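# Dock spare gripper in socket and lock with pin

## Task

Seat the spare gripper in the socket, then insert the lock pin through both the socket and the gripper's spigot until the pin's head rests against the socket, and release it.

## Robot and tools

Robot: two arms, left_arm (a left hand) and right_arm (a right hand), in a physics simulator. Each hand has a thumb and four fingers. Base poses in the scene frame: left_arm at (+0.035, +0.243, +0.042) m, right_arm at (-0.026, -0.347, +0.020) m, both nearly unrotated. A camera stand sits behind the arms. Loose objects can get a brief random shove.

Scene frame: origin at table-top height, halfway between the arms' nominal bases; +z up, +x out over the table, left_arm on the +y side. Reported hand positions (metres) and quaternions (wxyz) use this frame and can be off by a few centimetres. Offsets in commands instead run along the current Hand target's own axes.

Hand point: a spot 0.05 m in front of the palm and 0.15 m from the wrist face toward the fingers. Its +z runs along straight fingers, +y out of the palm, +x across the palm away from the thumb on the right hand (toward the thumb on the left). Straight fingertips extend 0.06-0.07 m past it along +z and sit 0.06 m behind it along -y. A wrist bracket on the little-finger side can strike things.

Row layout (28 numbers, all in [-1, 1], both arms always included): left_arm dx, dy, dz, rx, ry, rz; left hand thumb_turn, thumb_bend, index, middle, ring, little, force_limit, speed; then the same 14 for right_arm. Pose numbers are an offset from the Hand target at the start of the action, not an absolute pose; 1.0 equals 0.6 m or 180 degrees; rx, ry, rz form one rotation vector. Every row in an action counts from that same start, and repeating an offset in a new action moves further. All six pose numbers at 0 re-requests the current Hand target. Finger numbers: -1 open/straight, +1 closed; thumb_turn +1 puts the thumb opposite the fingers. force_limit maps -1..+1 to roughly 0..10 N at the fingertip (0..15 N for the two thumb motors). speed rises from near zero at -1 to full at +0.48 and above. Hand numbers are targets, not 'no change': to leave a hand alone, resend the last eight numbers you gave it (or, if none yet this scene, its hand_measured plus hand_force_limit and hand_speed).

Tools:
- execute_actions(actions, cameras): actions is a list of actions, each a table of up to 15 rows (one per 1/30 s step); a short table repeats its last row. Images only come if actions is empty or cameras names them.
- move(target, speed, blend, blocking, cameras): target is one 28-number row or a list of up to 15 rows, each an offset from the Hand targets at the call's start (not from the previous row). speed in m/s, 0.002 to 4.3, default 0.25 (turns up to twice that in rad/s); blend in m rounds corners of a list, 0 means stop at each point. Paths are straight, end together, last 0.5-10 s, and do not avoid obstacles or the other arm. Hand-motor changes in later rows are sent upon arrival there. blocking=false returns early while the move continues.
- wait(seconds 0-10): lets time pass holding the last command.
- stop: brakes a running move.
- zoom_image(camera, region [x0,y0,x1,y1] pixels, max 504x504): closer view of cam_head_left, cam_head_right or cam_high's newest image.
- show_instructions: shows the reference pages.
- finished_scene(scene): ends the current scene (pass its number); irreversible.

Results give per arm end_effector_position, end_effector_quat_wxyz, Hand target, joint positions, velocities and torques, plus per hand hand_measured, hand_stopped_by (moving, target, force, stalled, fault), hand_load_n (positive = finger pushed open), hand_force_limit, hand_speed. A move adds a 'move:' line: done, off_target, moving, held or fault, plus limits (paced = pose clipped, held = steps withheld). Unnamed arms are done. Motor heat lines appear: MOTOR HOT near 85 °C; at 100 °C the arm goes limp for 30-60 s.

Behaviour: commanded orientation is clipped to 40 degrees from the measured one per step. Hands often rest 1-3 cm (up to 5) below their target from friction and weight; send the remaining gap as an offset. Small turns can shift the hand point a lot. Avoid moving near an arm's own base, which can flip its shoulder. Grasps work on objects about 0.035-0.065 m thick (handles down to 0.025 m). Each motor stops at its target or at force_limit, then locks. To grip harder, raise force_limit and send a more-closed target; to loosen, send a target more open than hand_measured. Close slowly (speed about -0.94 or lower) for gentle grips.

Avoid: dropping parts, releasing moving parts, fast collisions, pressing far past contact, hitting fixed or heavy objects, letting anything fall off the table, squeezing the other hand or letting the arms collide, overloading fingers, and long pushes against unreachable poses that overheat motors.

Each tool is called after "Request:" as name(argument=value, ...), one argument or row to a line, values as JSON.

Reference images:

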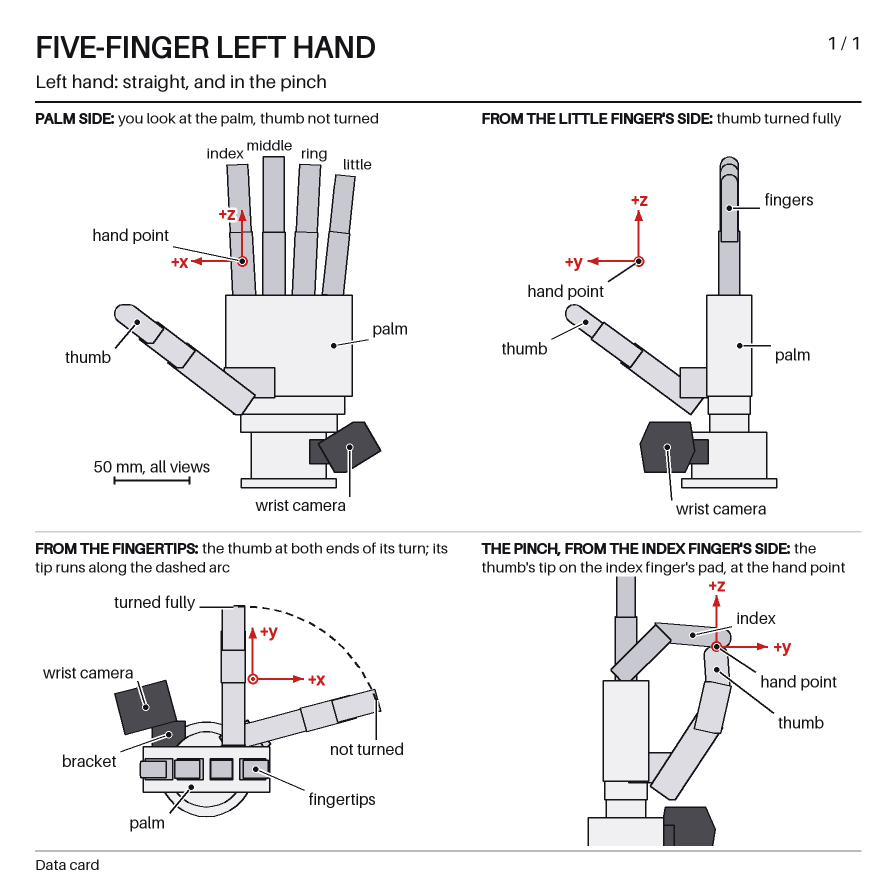

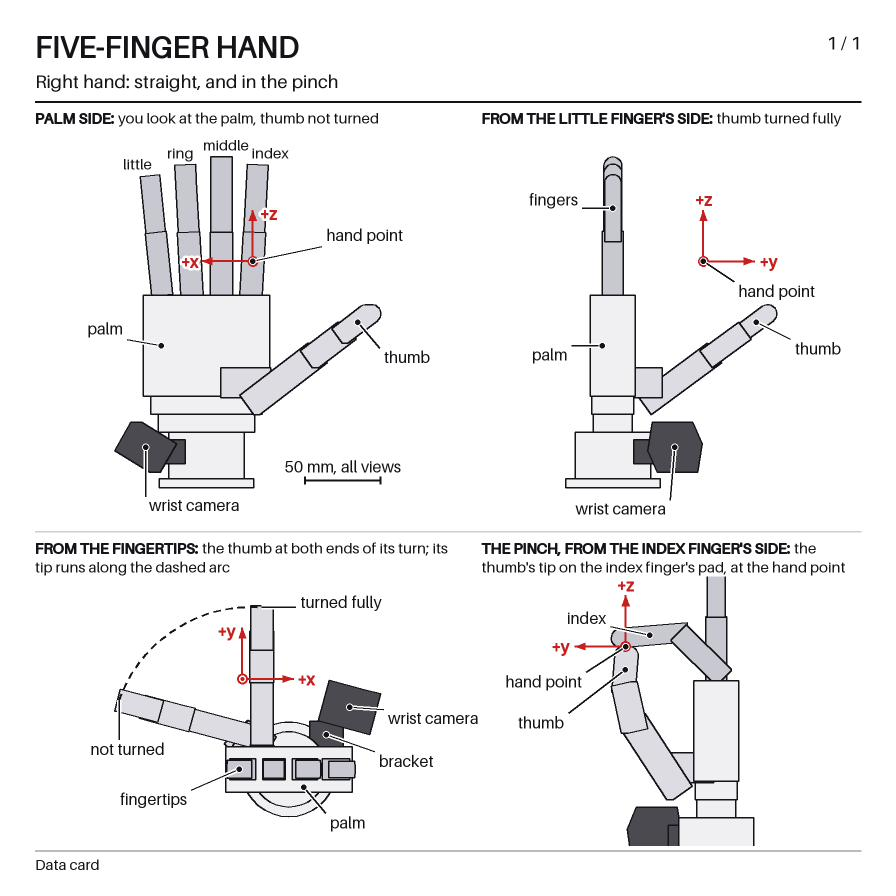

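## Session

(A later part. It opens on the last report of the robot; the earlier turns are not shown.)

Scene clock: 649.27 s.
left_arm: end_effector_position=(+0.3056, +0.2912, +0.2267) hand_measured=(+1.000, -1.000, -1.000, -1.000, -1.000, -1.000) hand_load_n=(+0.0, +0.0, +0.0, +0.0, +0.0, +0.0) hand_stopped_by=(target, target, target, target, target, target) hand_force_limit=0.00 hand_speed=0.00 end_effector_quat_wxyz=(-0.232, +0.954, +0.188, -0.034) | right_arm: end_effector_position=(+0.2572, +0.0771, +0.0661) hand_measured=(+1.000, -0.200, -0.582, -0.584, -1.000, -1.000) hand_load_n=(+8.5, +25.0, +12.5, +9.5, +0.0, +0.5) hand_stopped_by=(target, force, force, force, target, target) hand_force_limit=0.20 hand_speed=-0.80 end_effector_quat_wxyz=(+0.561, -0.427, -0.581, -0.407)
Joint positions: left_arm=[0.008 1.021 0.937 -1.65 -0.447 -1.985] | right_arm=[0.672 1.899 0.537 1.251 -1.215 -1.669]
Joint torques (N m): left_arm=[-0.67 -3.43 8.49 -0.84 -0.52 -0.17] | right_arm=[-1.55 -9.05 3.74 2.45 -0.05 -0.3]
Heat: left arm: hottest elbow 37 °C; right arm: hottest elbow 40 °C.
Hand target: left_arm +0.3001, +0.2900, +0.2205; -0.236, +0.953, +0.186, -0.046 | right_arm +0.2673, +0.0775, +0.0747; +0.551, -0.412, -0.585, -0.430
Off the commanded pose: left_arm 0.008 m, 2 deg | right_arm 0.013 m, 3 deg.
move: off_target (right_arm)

Request:
move(
  target=[
    [0,0,0,0,0,0,1,-1,-1,-1,-1,-1,0,0,0,0,0,0,0,0,1,-1,-1,-1,-1,-1,0.2,-0.2],
    [0,0,0,0,0,0,1,-1,-1,-1,-1,-1,0,0,0,-0.03,-0.02,0,0,0,1,-1,-1,-1,-1,-1,0.2,-0.2],
    [0,0,0,0,0,0,1,-1,-1,-1,-1,-1,0,0,0,-0.03,-0.24,0,0,0,1,-1,-1,-1,-1,-1,0.2,-0.2],
    [0,0,0,0,0,0,1,-1,-1,-1,-1,-1,0,0,0.15,-0.03,-0.27,0,0,0,1,-1,-1,-1,-1,-1,0.2,-0.2],
  ],
  speed=[0.06,0.04,0.12,0.2],
  cameras=["all"],
)

Request:
zoom_image(
  camera="cam_high",
  region=[265, 150, 315, 210],
)

Request:
zoom_image(
  camera="cam_head_left",
  region=[345, 280, 395, 330],
)

Scene clock: 709.60 s.
left_arm: end_effector_position=(+0.3056, +0.2912, +0.2267) hand_measured=(+1.000, -1.000, -1.000, -1.000, -1.000, -1.000) hand_load_n=(+0.0, +0.0, +0.0, +0.0, +0.0, +0.0) hand_stopped_by=(target, target, target, target, target, target) hand_force_limit=0.00 hand_speed=0.00 end_effector_quat_wxyz=(-0.232, +0.954, +0.188, -0.034) | right_arm: end_effector_position=(+0.2890, -0.0753, +0.1641) hand_measured=(+1.000, -1.000, -1.000, -1.000, -1.000, -1.000) hand_load_n=(+0.5, +0.0, +0.0, +0.0, +0.0, +0.0) hand_stopped_by=(target, target, target, target, target, target) hand_force_limit=0.20 hand_speed=-0.20 end_effector_quat_wxyz=(+0.538, -0.427, -0.563, -0.459)
Joint positions: left_arm=[0.008 1.021 0.937 -1.65 -0.447 -1.985] | right_arm=[0.238 1.51 0.381 1.182 -1.559 -1.574]
Joint torques (N m): left_arm=[-0.67 -3.43 8.47 -0.85 -0.52 -0.17] | right_arm=[-2.32 -7.24 4.33 0.7 -0.14 0.04]
Heat: left arm: hottest elbow 37 °C; right arm: hottest elbow 39 °C.
Hand target: left_arm +0.3001, +0.2900, +0.2205; -0.236, +0.953, +0.186, -0.046 | right_arm +0.2923, -0.0819, +0.1675; +0.551, -0.412, -0.585, -0.430
Off the commanded pose: left_arm 0.008 m, 2 deg | right_arm 0.008 m, 5 deg.
joint sent to its limit (right arm) — joint 5 (wrist yaw), lower limit. The joint targets are off in orientation, not in position.
move: off_target (right_arm)

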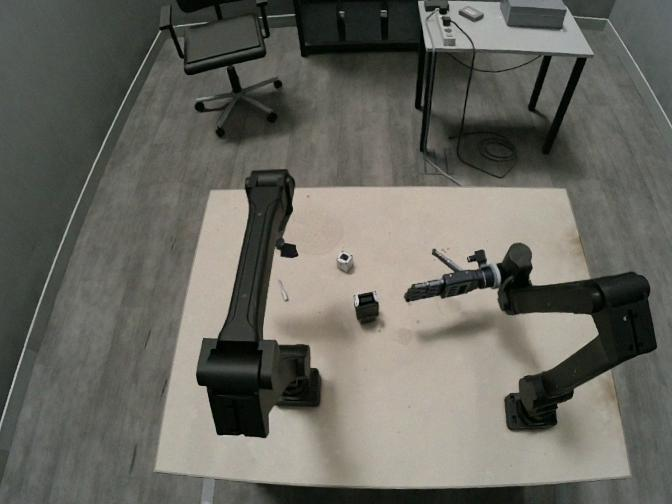

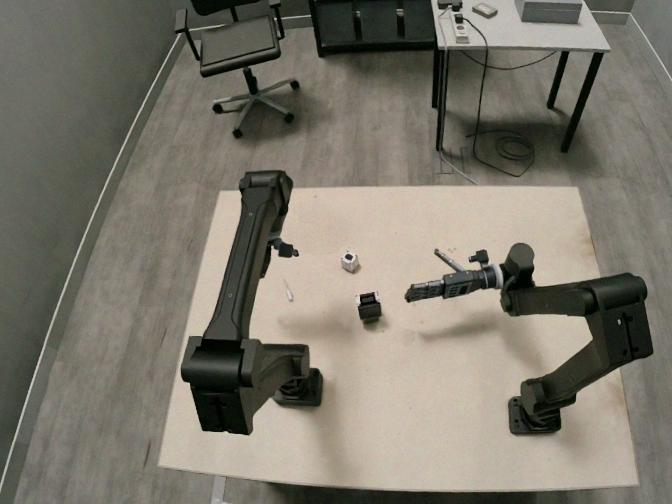

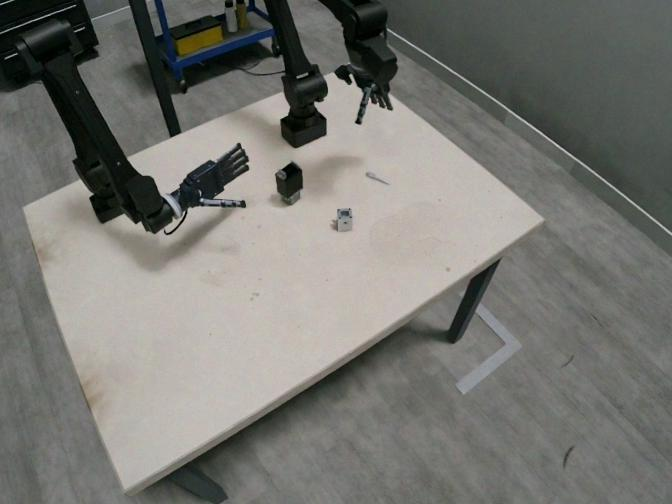

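Scaled by 8.400 from the camera's 672x504 image, which has a finer 960x720 frame.

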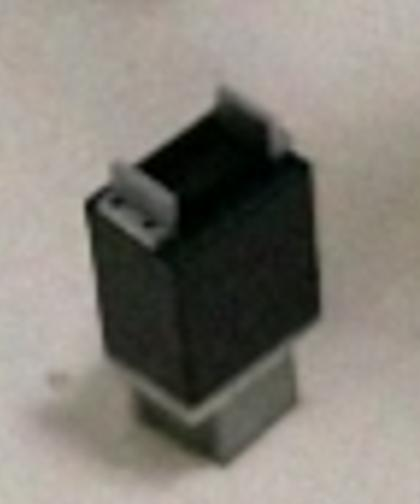

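Scaled by 10.080 from the camera's 672x504 image, which has a finer 960x720 frame.

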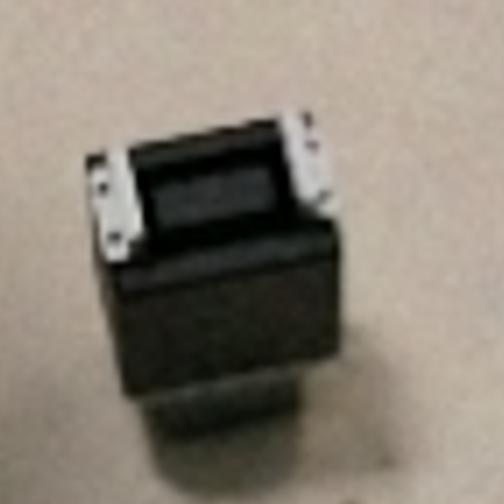

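Request:
move(
  target=[
    [0,0,0,0,0,0,1,-1,-1,-1,-1,-1,0,0,0.1538,0.0353,0.0435,-0.452,0.0764,0.576,1,-1,-1,-1,-1,-1,0.2,-0.2],
    [0,0,0,0,0,0,1,-1,-1,-1,-1,-1,0,0,0.13,-0.0445,0.291,0.6756,-0.0181,-0.69,1,-1,-1,-1,-1,-1,0.2,-0.2],
  ],
  speed=0.4,
  blend=0.02,
  cameras=["all"],
)

Scene clock: 741.70 s.
left_arm: end_effector_position=(+0.3056, +0.2912, +0.2267) hand_measured=(+1.000, -1.000, -1.000, -1.000, -1.000, -1.000) hand_load_n=(+0.0, +0.0, +0.0, +0.0, +0.0, +0.0) hand_stopped_by=(target, target, target, target, target, target) hand_force_limit=0.00 hand_speed=0.00 end_effector_quat_wxyz=(-0.232, +0.954, +0.188, -0.034) | right_arm: end_effector_position=(+0.2102, +0.0628, +0.2266) hand_measured=(+1.000, -1.000, -1.000, -1.000, -1.000, -1.000) hand_load_n=(+0.0, +0.0, +0.0, +0.0, +0.0, +0.0) hand_stopped_by=(target, target, target, target, target, target) hand_force_limit=0.20 hand_speed=-0.20 end_effector_quat_wxyz=(+0.014, +0.772, -0.636, +0.002)
Joint positions: left_arm=[0.008 1.021 0.937 -1.65 -0.447 -1.985] | right_arm=[0.925 1.651 1.577 -1.524 0.003 0.724]
Joint torques (N m): left_arm=[-0.73 -3.49 8.49 -0.85 -0.52 -0.17] | right_arm=[0.44 -11.05 12.23 -0.27 -0.18 0.08]
Heat: left arm: hottest elbow 37 °C; right arm: hottest elbow 41 °C.
Hand target: left_arm +0.3001, +0.2900, +0.2205; -0.236, +0.953, +0.186, -0.046 | right_arm +0.2118, +0.0779, +0.2400; -0.001, +0.772, -0.636, +0.000
Off the commanded pose: left_arm 0.008 m, 2 deg | right_arm 0.020 m, 2 deg.
move: off_target (right_arm)

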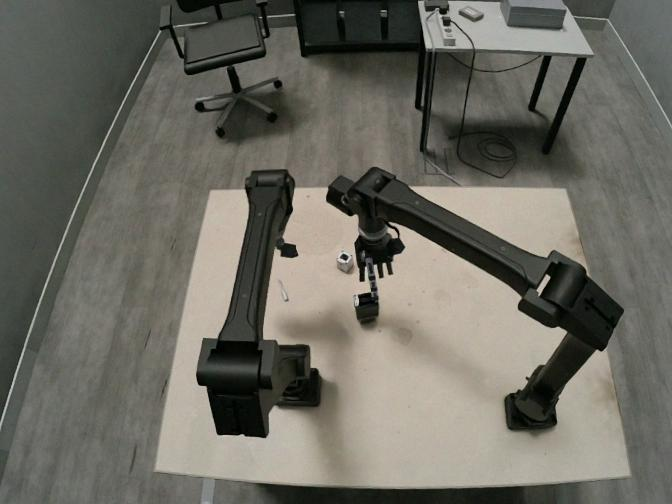

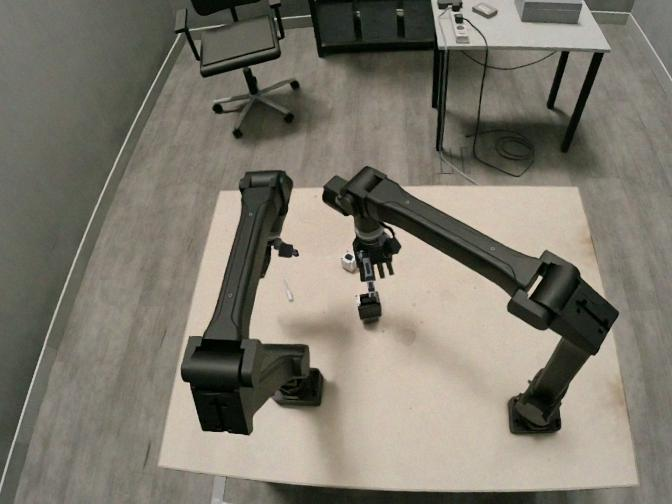

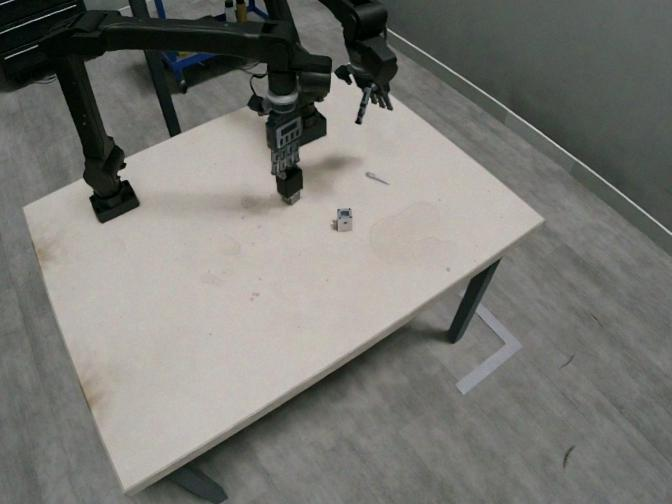

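Request:
move(
  target=[0,0,0,0,0,0,1,-1,-1,-1,-1,-1,0,0,-0.024,-0.0077,0.07,0,0,0,1,-1,-1,-1,-1,-1,0.2,-0.2],
  speed=0.12,
  cameras=["all"],
)

Request:
zoom_image(
  camera="cam_head_left",
  region=[330, 230, 420, 330],
)

Request:
zoom_image(
  camera="cam_head_right",
  region=[330, 230, 420, 330],
)

Request:
zoom_image(
  camera="cam_high",
  region=[240, 110, 330, 215],
)

Scene clock: 752.27 s.
left_arm: end_effector_position=(+0.3056, +0.2912, +0.2267) hand_measured=(+1.000, -1.000, -1.000, -1.000, -1.000, -1.000) hand_load_n=(+0.0, +0.0, +0.0, +0.0, +0.0, +0.0) hand_stopped_by=(target, target, target, target, target, target) hand_force_limit=0.00 hand_speed=0.00 end_effector_quat_wxyz=(-0.232, +0.954, +0.188, -0.034) | right_arm: end_effector_position=(+0.2179, +0.0836, +0.1999) hand_measured=(+1.000, -1.000, -1.000, -1.000, -1.000, -1.000) hand_load_n=(-0.5, +0.0, +0.0, +0.0, +0.0, +0.0) hand_stopped_by=(target, target, target, target, target, target) hand_force_limit=0.20 hand_speed=-0.20 end_effector_quat_wxyz=(+0.004, +0.771, -0.637, +0.002)
Joint positions: left_arm=[0.008 1.021 0.937 -1.65 -0.447 -1.985] | right_arm=[0.938 1.699 1.57 -1.449 0.003 0.738]
Joint torques (N m): left_arm=[-0.73 -3.49 8.47 -0.85 -0.51 -0.18] | right_arm=[0.85 -11.87 8.57 0.59 -0.14 0.1]
Heat: left arm: hottest elbow 37 °C; right arm: hottest elbow 45 °C.
Hand target: left_arm +0.3001, +0.2900, +0.2205; -0.236, +0.953, +0.186, -0.046 | right_arm +0.2136, +0.0929, +0.1980; -0.001, +0.772, -0.636, +0.000
Off the commanded pose: left_arm 0.008 m, 2 deg | right_arm 0.011 m, 1 deg.
move: off_target (right_arm)

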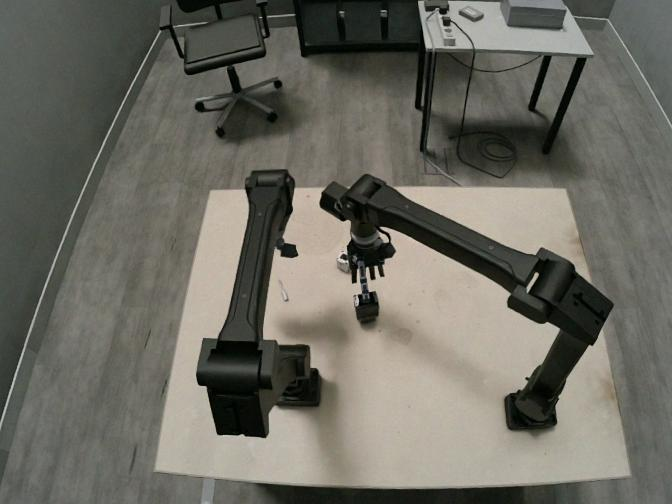

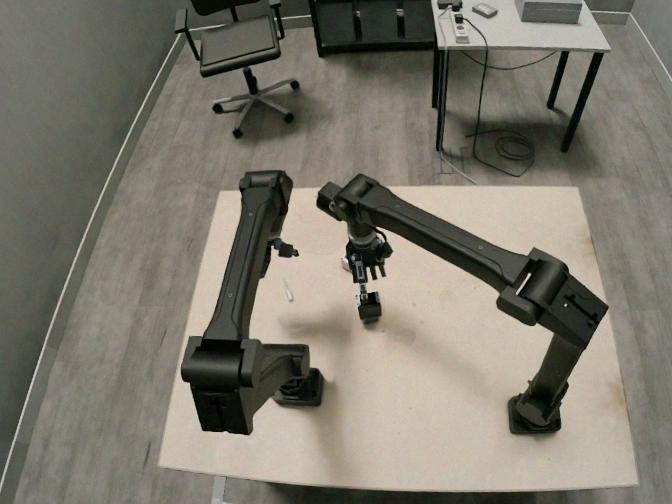

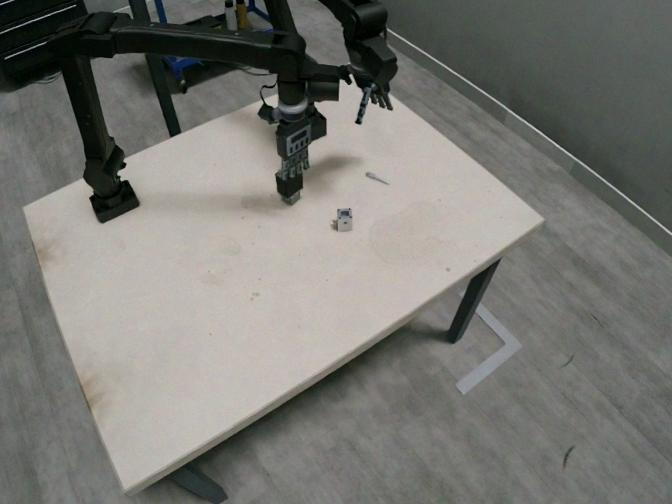

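Scaled by 5.040 from the camera's 672x504 image, which has a finer 960x720 frame.

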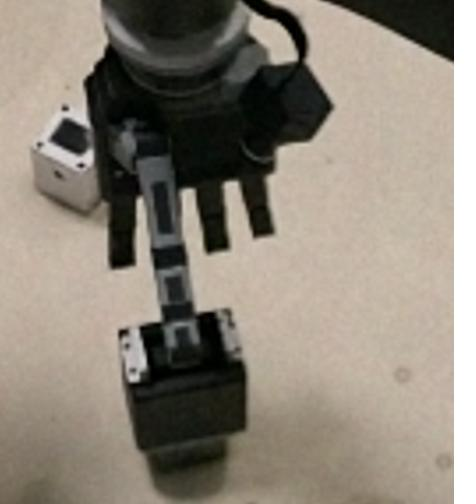

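Scaled by 5.040 from the camera's 672x504 image, which has a finer 960x720 frame.

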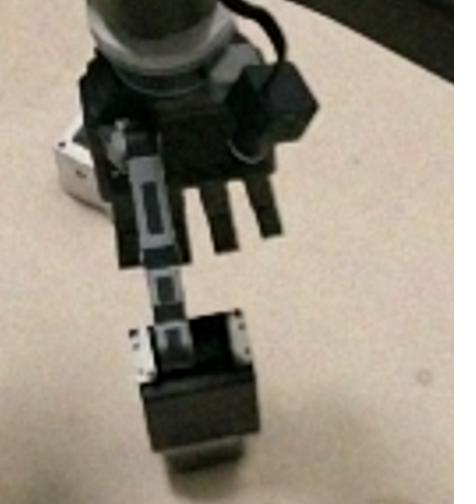

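Scaled by 4.800 from the camera's 672x504 image, which has a finer 960x720 frame.

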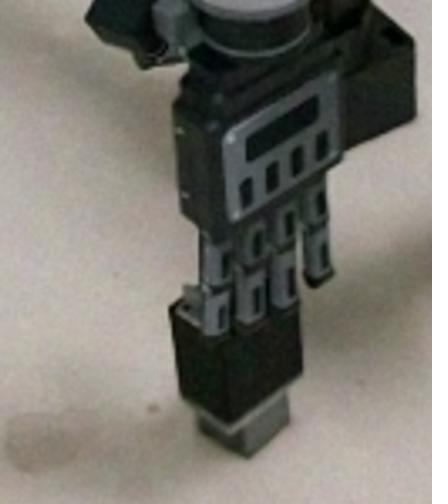

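Request:
move(
  target=[0,0,0,0,0,0,1,-1,-1,-1,-1,-1,0,0,0.047,0.0118,0,0,0,0,1,-1,-1,-1,-1,-1,0.2,-0.2],
  speed=0.1,
  cameras=["all"],
)

Request:
zoom_image(
  camera="cam_head_left",
  region=[330, 230, 420, 330],
)

Request:
zoom_image(
  camera="cam_high",
  region=[240, 110, 330, 215],
)

Scene clock: 776.93 s.
left_arm: end_effector_position=(+0.3056, +0.2912, +0.2267) hand_measured=(+1.000, -1.000, -1.000, -1.000, -1.000, -1.000) hand_load_n=(+0.0, +0.0, +0.0, +0.0, +0.0, +0.0) hand_stopped_by=(target, target, target, target, target, target) hand_force_limit=0.00 hand_speed=0.00 end_effector_quat_wxyz=(-0.232, +0.954, +0.188, -0.034) | right_arm: end_effector_position=(+0.2047, +0.0658, +0.1891) hand_measured=(+1.000, -1.000, -1.000, -1.000, -1.000, -1.000) hand_load_n=(+0.0, +0.0, +0.0, +0.0, +0.0, +0.0) hand_stopped_by=(target, target, target, target, target, target) hand_force_limit=0.20 hand_speed=-0.20 end_effector_quat_wxyz=(+0.015, +0.772, -0.635, +0.002)
Joint positions: left_arm=[0.008 1.021 0.937 -1.65 -0.447 -1.985] | right_arm=[0.938 1.662 1.492 -1.43 0.003 0.734]
Joint torques (N m): left_arm=[-0.67 -3.49 8.46 -0.85 -0.51 -0.17] | right_arm=[-1.9 -13.1 8.24 0.51 -0.14 -0.18]
Heat: left arm: hottest elbow 37 °C; right arm: hottest elbow 44 °C.
Hand target: left_arm +0.3001, +0.2900, +0.2205; -0.236, +0.953, +0.186, -0.046 | right_arm +0.2121, +0.0639, +0.1981; -0.001, +0.772, -0.636, +0.000
Off the commanded pose: left_arm 0.008 m, 2 deg | right_arm 0.012 m, 2 deg.
move: off_target (right_arm)

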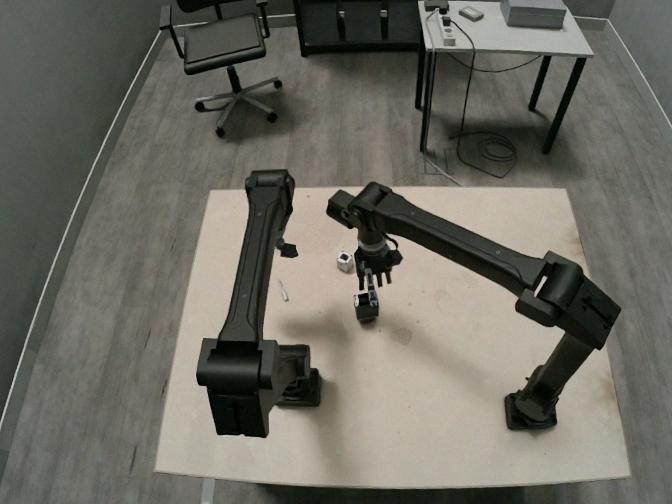

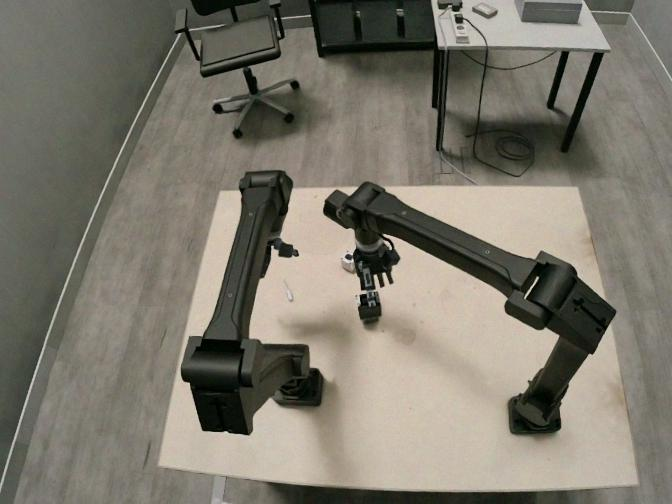

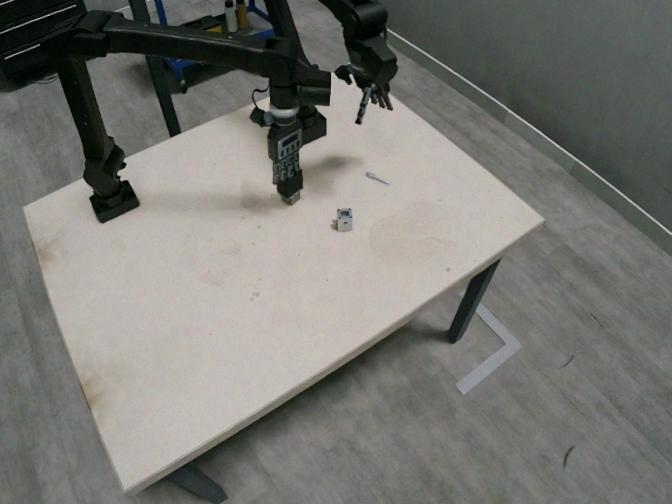

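Scaled by 5.040 from the camera's 672x504 image, which has a finer 960x720 frame.

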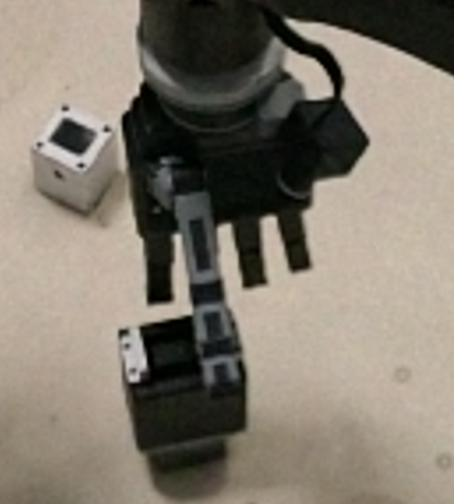

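Scaled by 4.800 from the camera's 672x504 image, which has a finer 960x720 frame.

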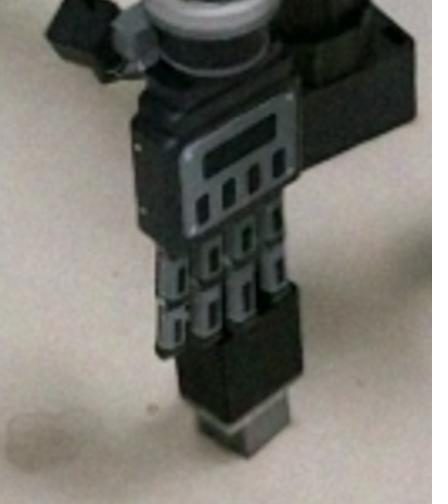

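Request:
move(
  target=[
    [0,0,0,0,0,0,1,-1,-1,-1,-1,-1,0,0,-0.0085,-0.0185,0,0,0,0,1,-1,-1,-1,-1,-1,0.2,-0.2],
    [0,0,0,0,0,0,1,-1,-1,-1,-1,-1,0,0,-0.0085,-0.0185,0.06,0,0,0,1,-1,-1,-1,-1,-1,0.2,-0.2],
  ],
  speed=0.08,
  cameras=["all"],
)

Request:
zoom_image(
  camera="cam_head_left",
  region=[330, 250, 410, 330],
)

Request:
zoom_image(
  camera="cam_high",
  region=[250, 130, 330, 215],
)

Scene clock: 793.87 s.
left_arm: end_effector_position=(+0.3056, +0.2912, +0.2267) hand_measured=(+1.000, -1.000, -1.000, -1.000, -1.000, -1.000) hand_load_n=(+0.0, +0.0, +0.0, +0.0, +0.0, +0.0) hand_stopped_by=(target, target, target, target, target, target) hand_force_limit=0.00 hand_speed=0.00 end_effector_quat_wxyz=(-0.232, +0.954, +0.188, -0.034) | right_arm: end_effector_position=(+0.2123, +0.0720, +0.1636) hand_measured=(+1.000, -1.000, -1.000, -1.000, -1.000, -1.000) hand_load_n=(+0.0, +0.0, +0.0, +0.0, +0.0, +0.0) hand_stopped_by=(target, target, target, target, target, target) hand_force_limit=0.20 hand_speed=-0.20 end_effector_quat_wxyz=(+0.004, +0.773, -0.634, +0.002)
Joint positions: left_arm=[0.008 1.021 0.937 -1.65 -0.447 -1.985] | right_arm=[0.933 1.685 1.455 -1.348 0.003 0.727]
Joint torques (N m): left_arm=[-0.67 -3.43 8.46 -0.85 -0.52 -0.17] | right_arm=[-2.2 -11.4 8.39 0.62 -0.12 -0.18]
Heat: left arm: hottest elbow 37 °C; right arm: hottest elbow 46 °C.
Hand target: left_arm +0.3001, +0.2900, +0.2205; -0.236, +0.953, +0.186, -0.046 | right_arm +0.2221, +0.0710, +0.1619; -0.001, +0.772, -0.636, +0.000
Off the commanded pose: left_arm 0.008 m, 2 deg | right_arm 0.010 m, 1 deg.
move: done

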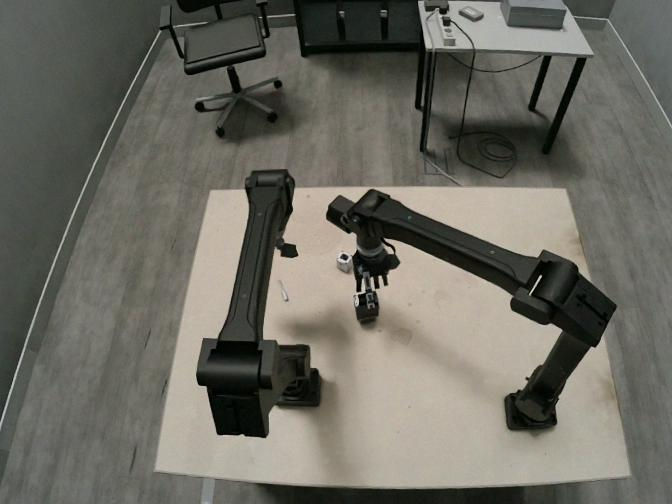

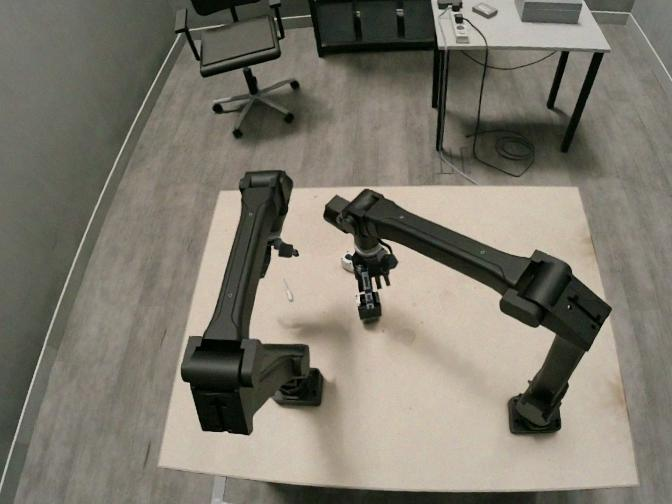

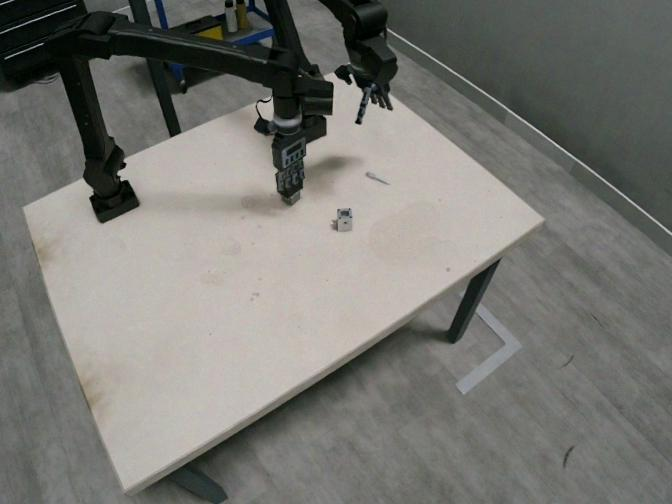

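Scaled by 6.300 from the camera's 672x504 image, which has a finer 960x720 frame.

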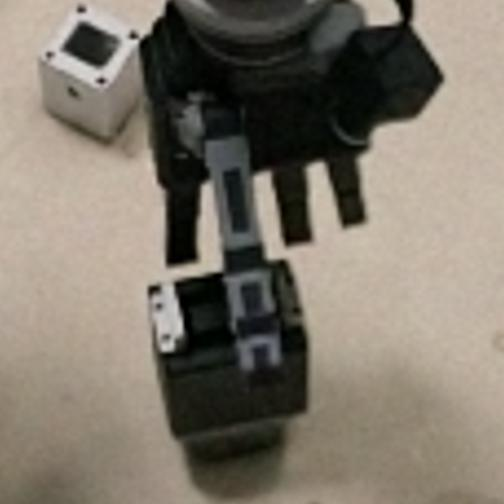

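Scaled by 5.929 from the camera's 672x504 image, which has a finer 960x720 frame.

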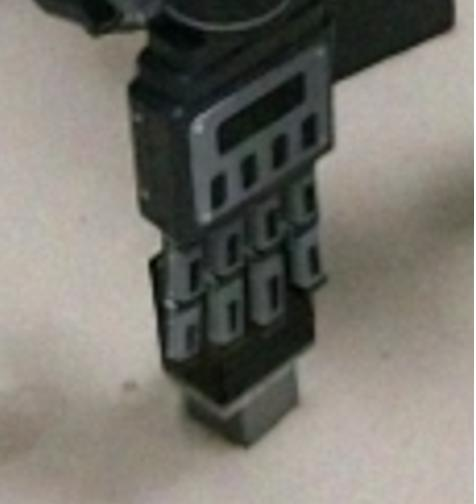

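Request:
move(
  target=[0,0,0,0,0,0,1,-1,-1,-1,-1,-1,0,0,0,0,0.115,0,0,0,1,-1,-1,-1,-1,-1,0.2,-0.2],
  speed=0.06,
  cameras=["all"],
)

Request:
zoom_image(
  camera="cam_head_left",
  region=[330, 250, 410, 330],
)

Request:
zoom_image(
  camera="cam_high",
  region=[250, 130, 330, 215],
)

Scene clock: 802.20 s.
left_arm: end_effector_position=(+0.3056, +0.2912, +0.2267) hand_measured=(+1.000, -1.000, -1.000, -1.000, -1.000, -1.000) hand_load_n=(+0.0, +0.0, -0.5, +0.0, -0.5, +0.0) hand_stopped_by=(target, target, target, target, target, target) hand_force_limit=0.00 hand_speed=0.00 end_effector_quat_wxyz=(-0.232, +0.954, +0.188, -0.034) | right_arm: end_effector_position=(+0.2129, +0.0728, +0.0963) hand_measured=(+1.000, -1.000, -1.000, -1.000, -1.000, -1.000) hand_load_n=(+0.0, +0.0, +0.0, +0.0, +0.0, +0.0) hand_stopped_by=(target, target, target, target, target, target) hand_force_limit=0.20 hand_speed=-0.20 end_effector_quat_wxyz=(+0.002, +0.773, -0.634, +0.002)
Joint positions: left_arm=[0.008 1.021 0.937 -1.65 -0.447 -1.985] | right_arm=[0.933 1.739 1.341 -1.177 0.003 0.727]
Joint torques (N m): left_arm=[-0.62 -3.49 8.47 -0.85 -0.52 -0.17] | right_arm=[-2.32 -11.46 7.83 0.5 -0.14 -0.18]
Heat: left arm: hottest elbow 37 °C; right arm: hottest elbow 46 °C.
Hand target: left_arm +0.3001, +0.2900, +0.2205; -0.236, +0.953, +0.186, -0.046 | right_arm +0.2221, +0.0711, +0.0929; -0.001, +0.772, -0.636, +0.000
Off the commanded pose: left_arm 0.008 m, 2 deg | right_arm 0.010 m, 0 deg.
move: done

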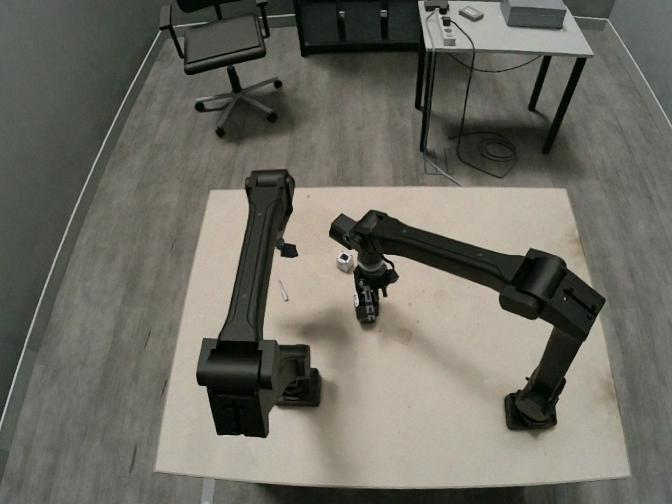

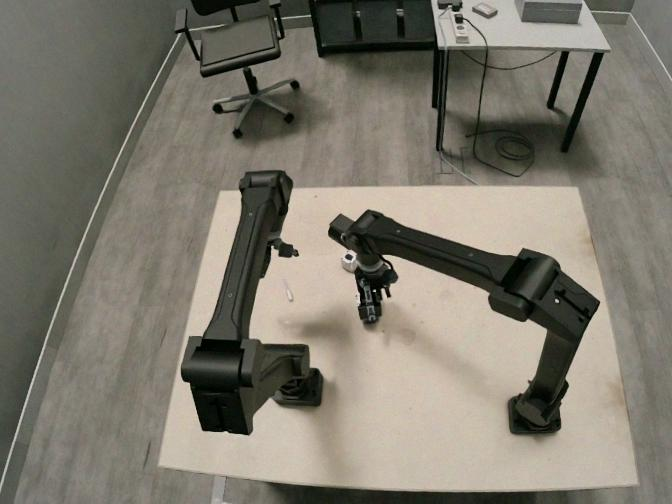

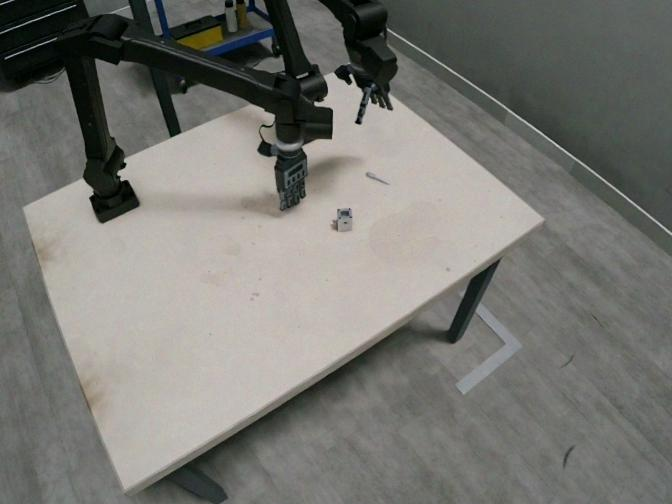

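Scaled by 6.300 from the camera's 672x504 image, which has a finer 960x720 frame.

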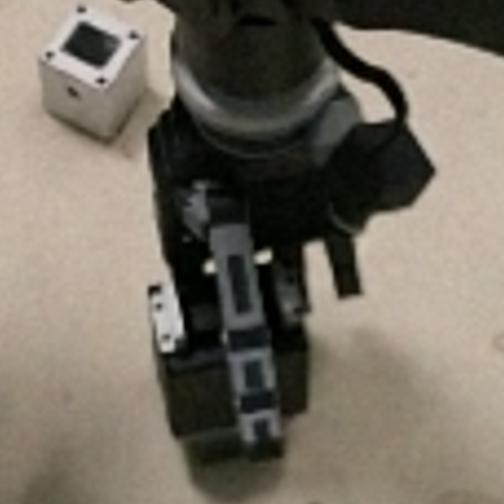

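Scaled by 5.929 from the camera's 672x504 image, which has a finer 960x720 frame.

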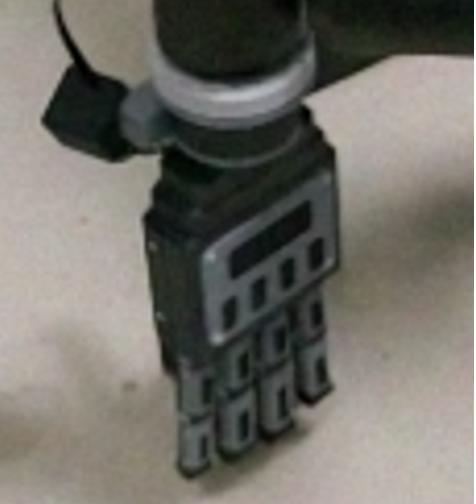

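Request:
move(
  target=[
    [0,0,0,0,0,0,1,-1,-1,-1,-1,-1,0,0,-0.0045,0.024,0,0,0,0,1,-1,-1,-1,-1,-1,0.2,-0.2],
    [0,0,0,0,0,0,1,-1,-1,-1,-1,-1,0,0,-0.0045,0.024,0,0,0,0,1,0.6,-1,-1,-1,-1,-0.2,-0.8],
  ],
  speed=0.05,
  cameras=["all"],
)

Request:
zoom_image(
  camera="cam_head_left",
  region=[330, 250, 410, 330],
)

Request:
zoom_image(
  camera="cam_high",
  region=[250, 130, 330, 215],
)

Scene clock: 816.53 s.
left_arm: end_effector_position=(+0.3056, +0.2912, +0.2267) hand_measured=(+1.000, -1.000, -1.000, -1.000, -1.000, -1.000) hand_load_n=(+0.0, +0.0, +0.0, +0.0, +0.0, +0.0) hand_stopped_by=(target, target, target, target, target, target) hand_force_limit=0.00 hand_speed=0.00 end_effector_quat_wxyz=(-0.232, +0.954, +0.188, -0.034) | right_arm: end_effector_position=(+0.2079, +0.0672, +0.0896) hand_measured=(+1.000, +0.054, -1.000, -1.000, -1.000, -1.000) hand_load_n=(+2.0, +8.5, +0.0, +0.0, +0.0, -0.5) hand_stopped_by=(target, force, target, target, target, target) hand_force_limit=-0.20 hand_speed=-0.80 end_effector_quat_wxyz=(+0.009, +0.773, -0.634, +0.000)
Joint positions: left_arm=[0.008 1.021 0.937 -1.65 -0.447 -1.985] | right_arm=[0.933 1.737 1.318 -1.169 0 0.727]
Joint torques (N m): left_arm=[-0.67 -3.49 8.47 -0.85 -0.52 -0.17] | right_arm=[-0.03 -12.86 7.27 0.53 -0.02 0.07]
Heat: left arm: hottest elbow 37 °C; right arm: hottest elbow 47 °C.
Hand target: left_arm +0.3001, +0.2900, +0.2205; -0.236, +0.953, +0.186, -0.046 | right_arm +0.2075, +0.0709, +0.0929; -0.001, +0.772, -0.636, +0.000
Off the commanded pose: left_arm 0.008 m, 2 deg | right_arm 0.005 m, 1 deg.
move: done

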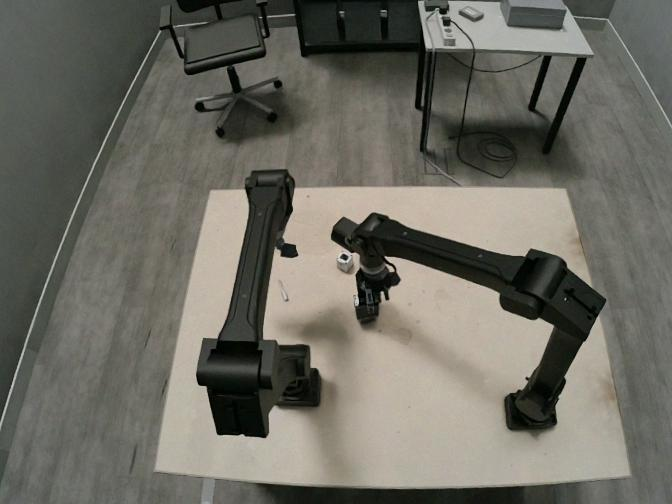

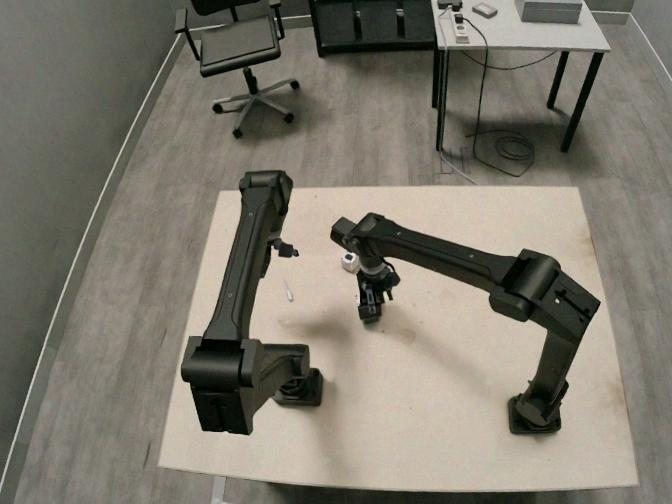

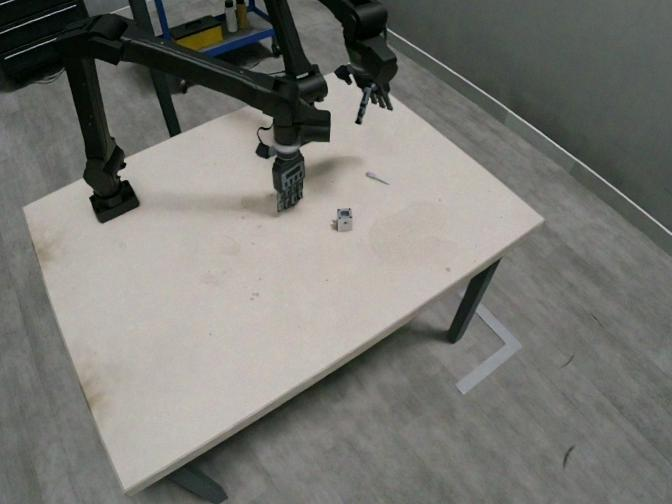

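Scaled by 6.300 from the camera's 672x504 image, which has a finer 960x720 frame.

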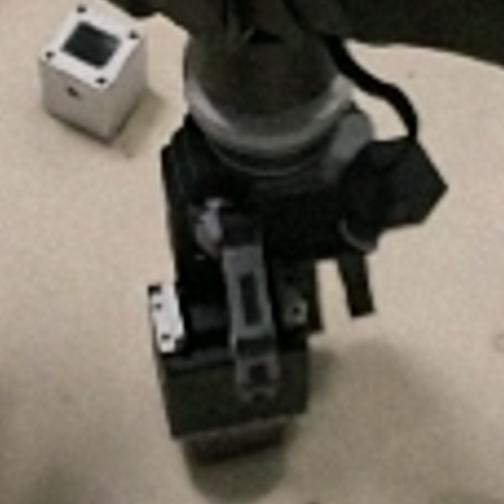

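Scaled by 5.929 from the camera's 672x504 image, which has a finer 960x720 frame.

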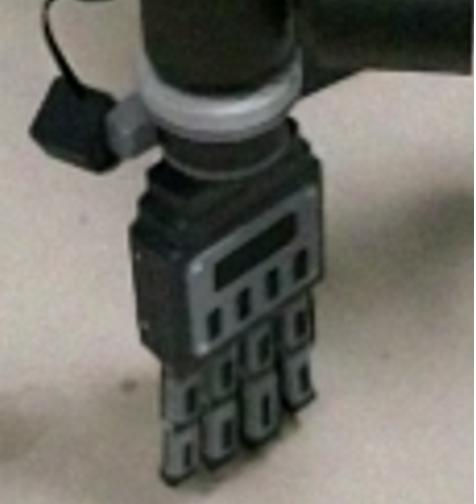

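Request:
move(
  target=[0,0,0,0,0,0,1,-1,-1,-1,-1,-1,0,0,0,0,0,0,0,0,1,0.6,0,0,0,-1,-0.4,-0.8],
  speed=0.05,
  cameras=[],
)

Scene clock: 823.63 s.
left_arm: end_effector_position=(+0.3056, +0.2912, +0.2267) hand_measured=(+1.000, -1.000, -1.000, -1.000, -1.000, -1.000) hand_load_n=(+0.0, +0.0, +0.0, +0.0, +0.0, +0.0) hand_stopped_by=(target, target, target, target, target, target) hand_force_limit=0.00 hand_speed=0.00 end_effector_quat_wxyz=(-0.232, +0.954, +0.188, -0.034) | right_arm: end_effector_position=(+0.2081, +0.0674, +0.0897) hand_measured=(+1.000, +0.052, -0.966, -0.984, +0.000, -1.000) hand_load_n=(+2.5, +10.0, +0.5, +2.0, +2.0, +0.0) hand_stopped_by=(target, force, force, force, target, target) hand_force_limit=-0.40 hand_speed=-0.80 end_effector_quat_wxyz=(+0.008, +0.773, -0.634, +0.000)
Joint positions: left_arm=[0.008 1.021 0.937 -1.65 -0.447 -1.985] | right_arm=[0.933 1.736 1.318 -1.168 0 0.727]
Joint torques (N m): left_arm=[-0.67 -3.49 8.47 -0.85 -0.52 -0.17] | right_arm=[-0.21 -12.86 7.31 0.53 -0.04 0.06]
Heat: left arm: hottest elbow 37 °C; right arm: hottest elbow 46 °C.
Hand target: left_arm +0.3001, +0.2900, +0.2205; -0.236, +0.953, +0.186, -0.046 | right_arm +0.2075, +0.0710, +0.0930; -0.001, +0.772, -0.636, +0.000
Off the commanded pose: left_arm 0.008 m, 2 deg | right_arm 0.005 m, 1 deg.
move: done
No camera images: "cameras" was empty.


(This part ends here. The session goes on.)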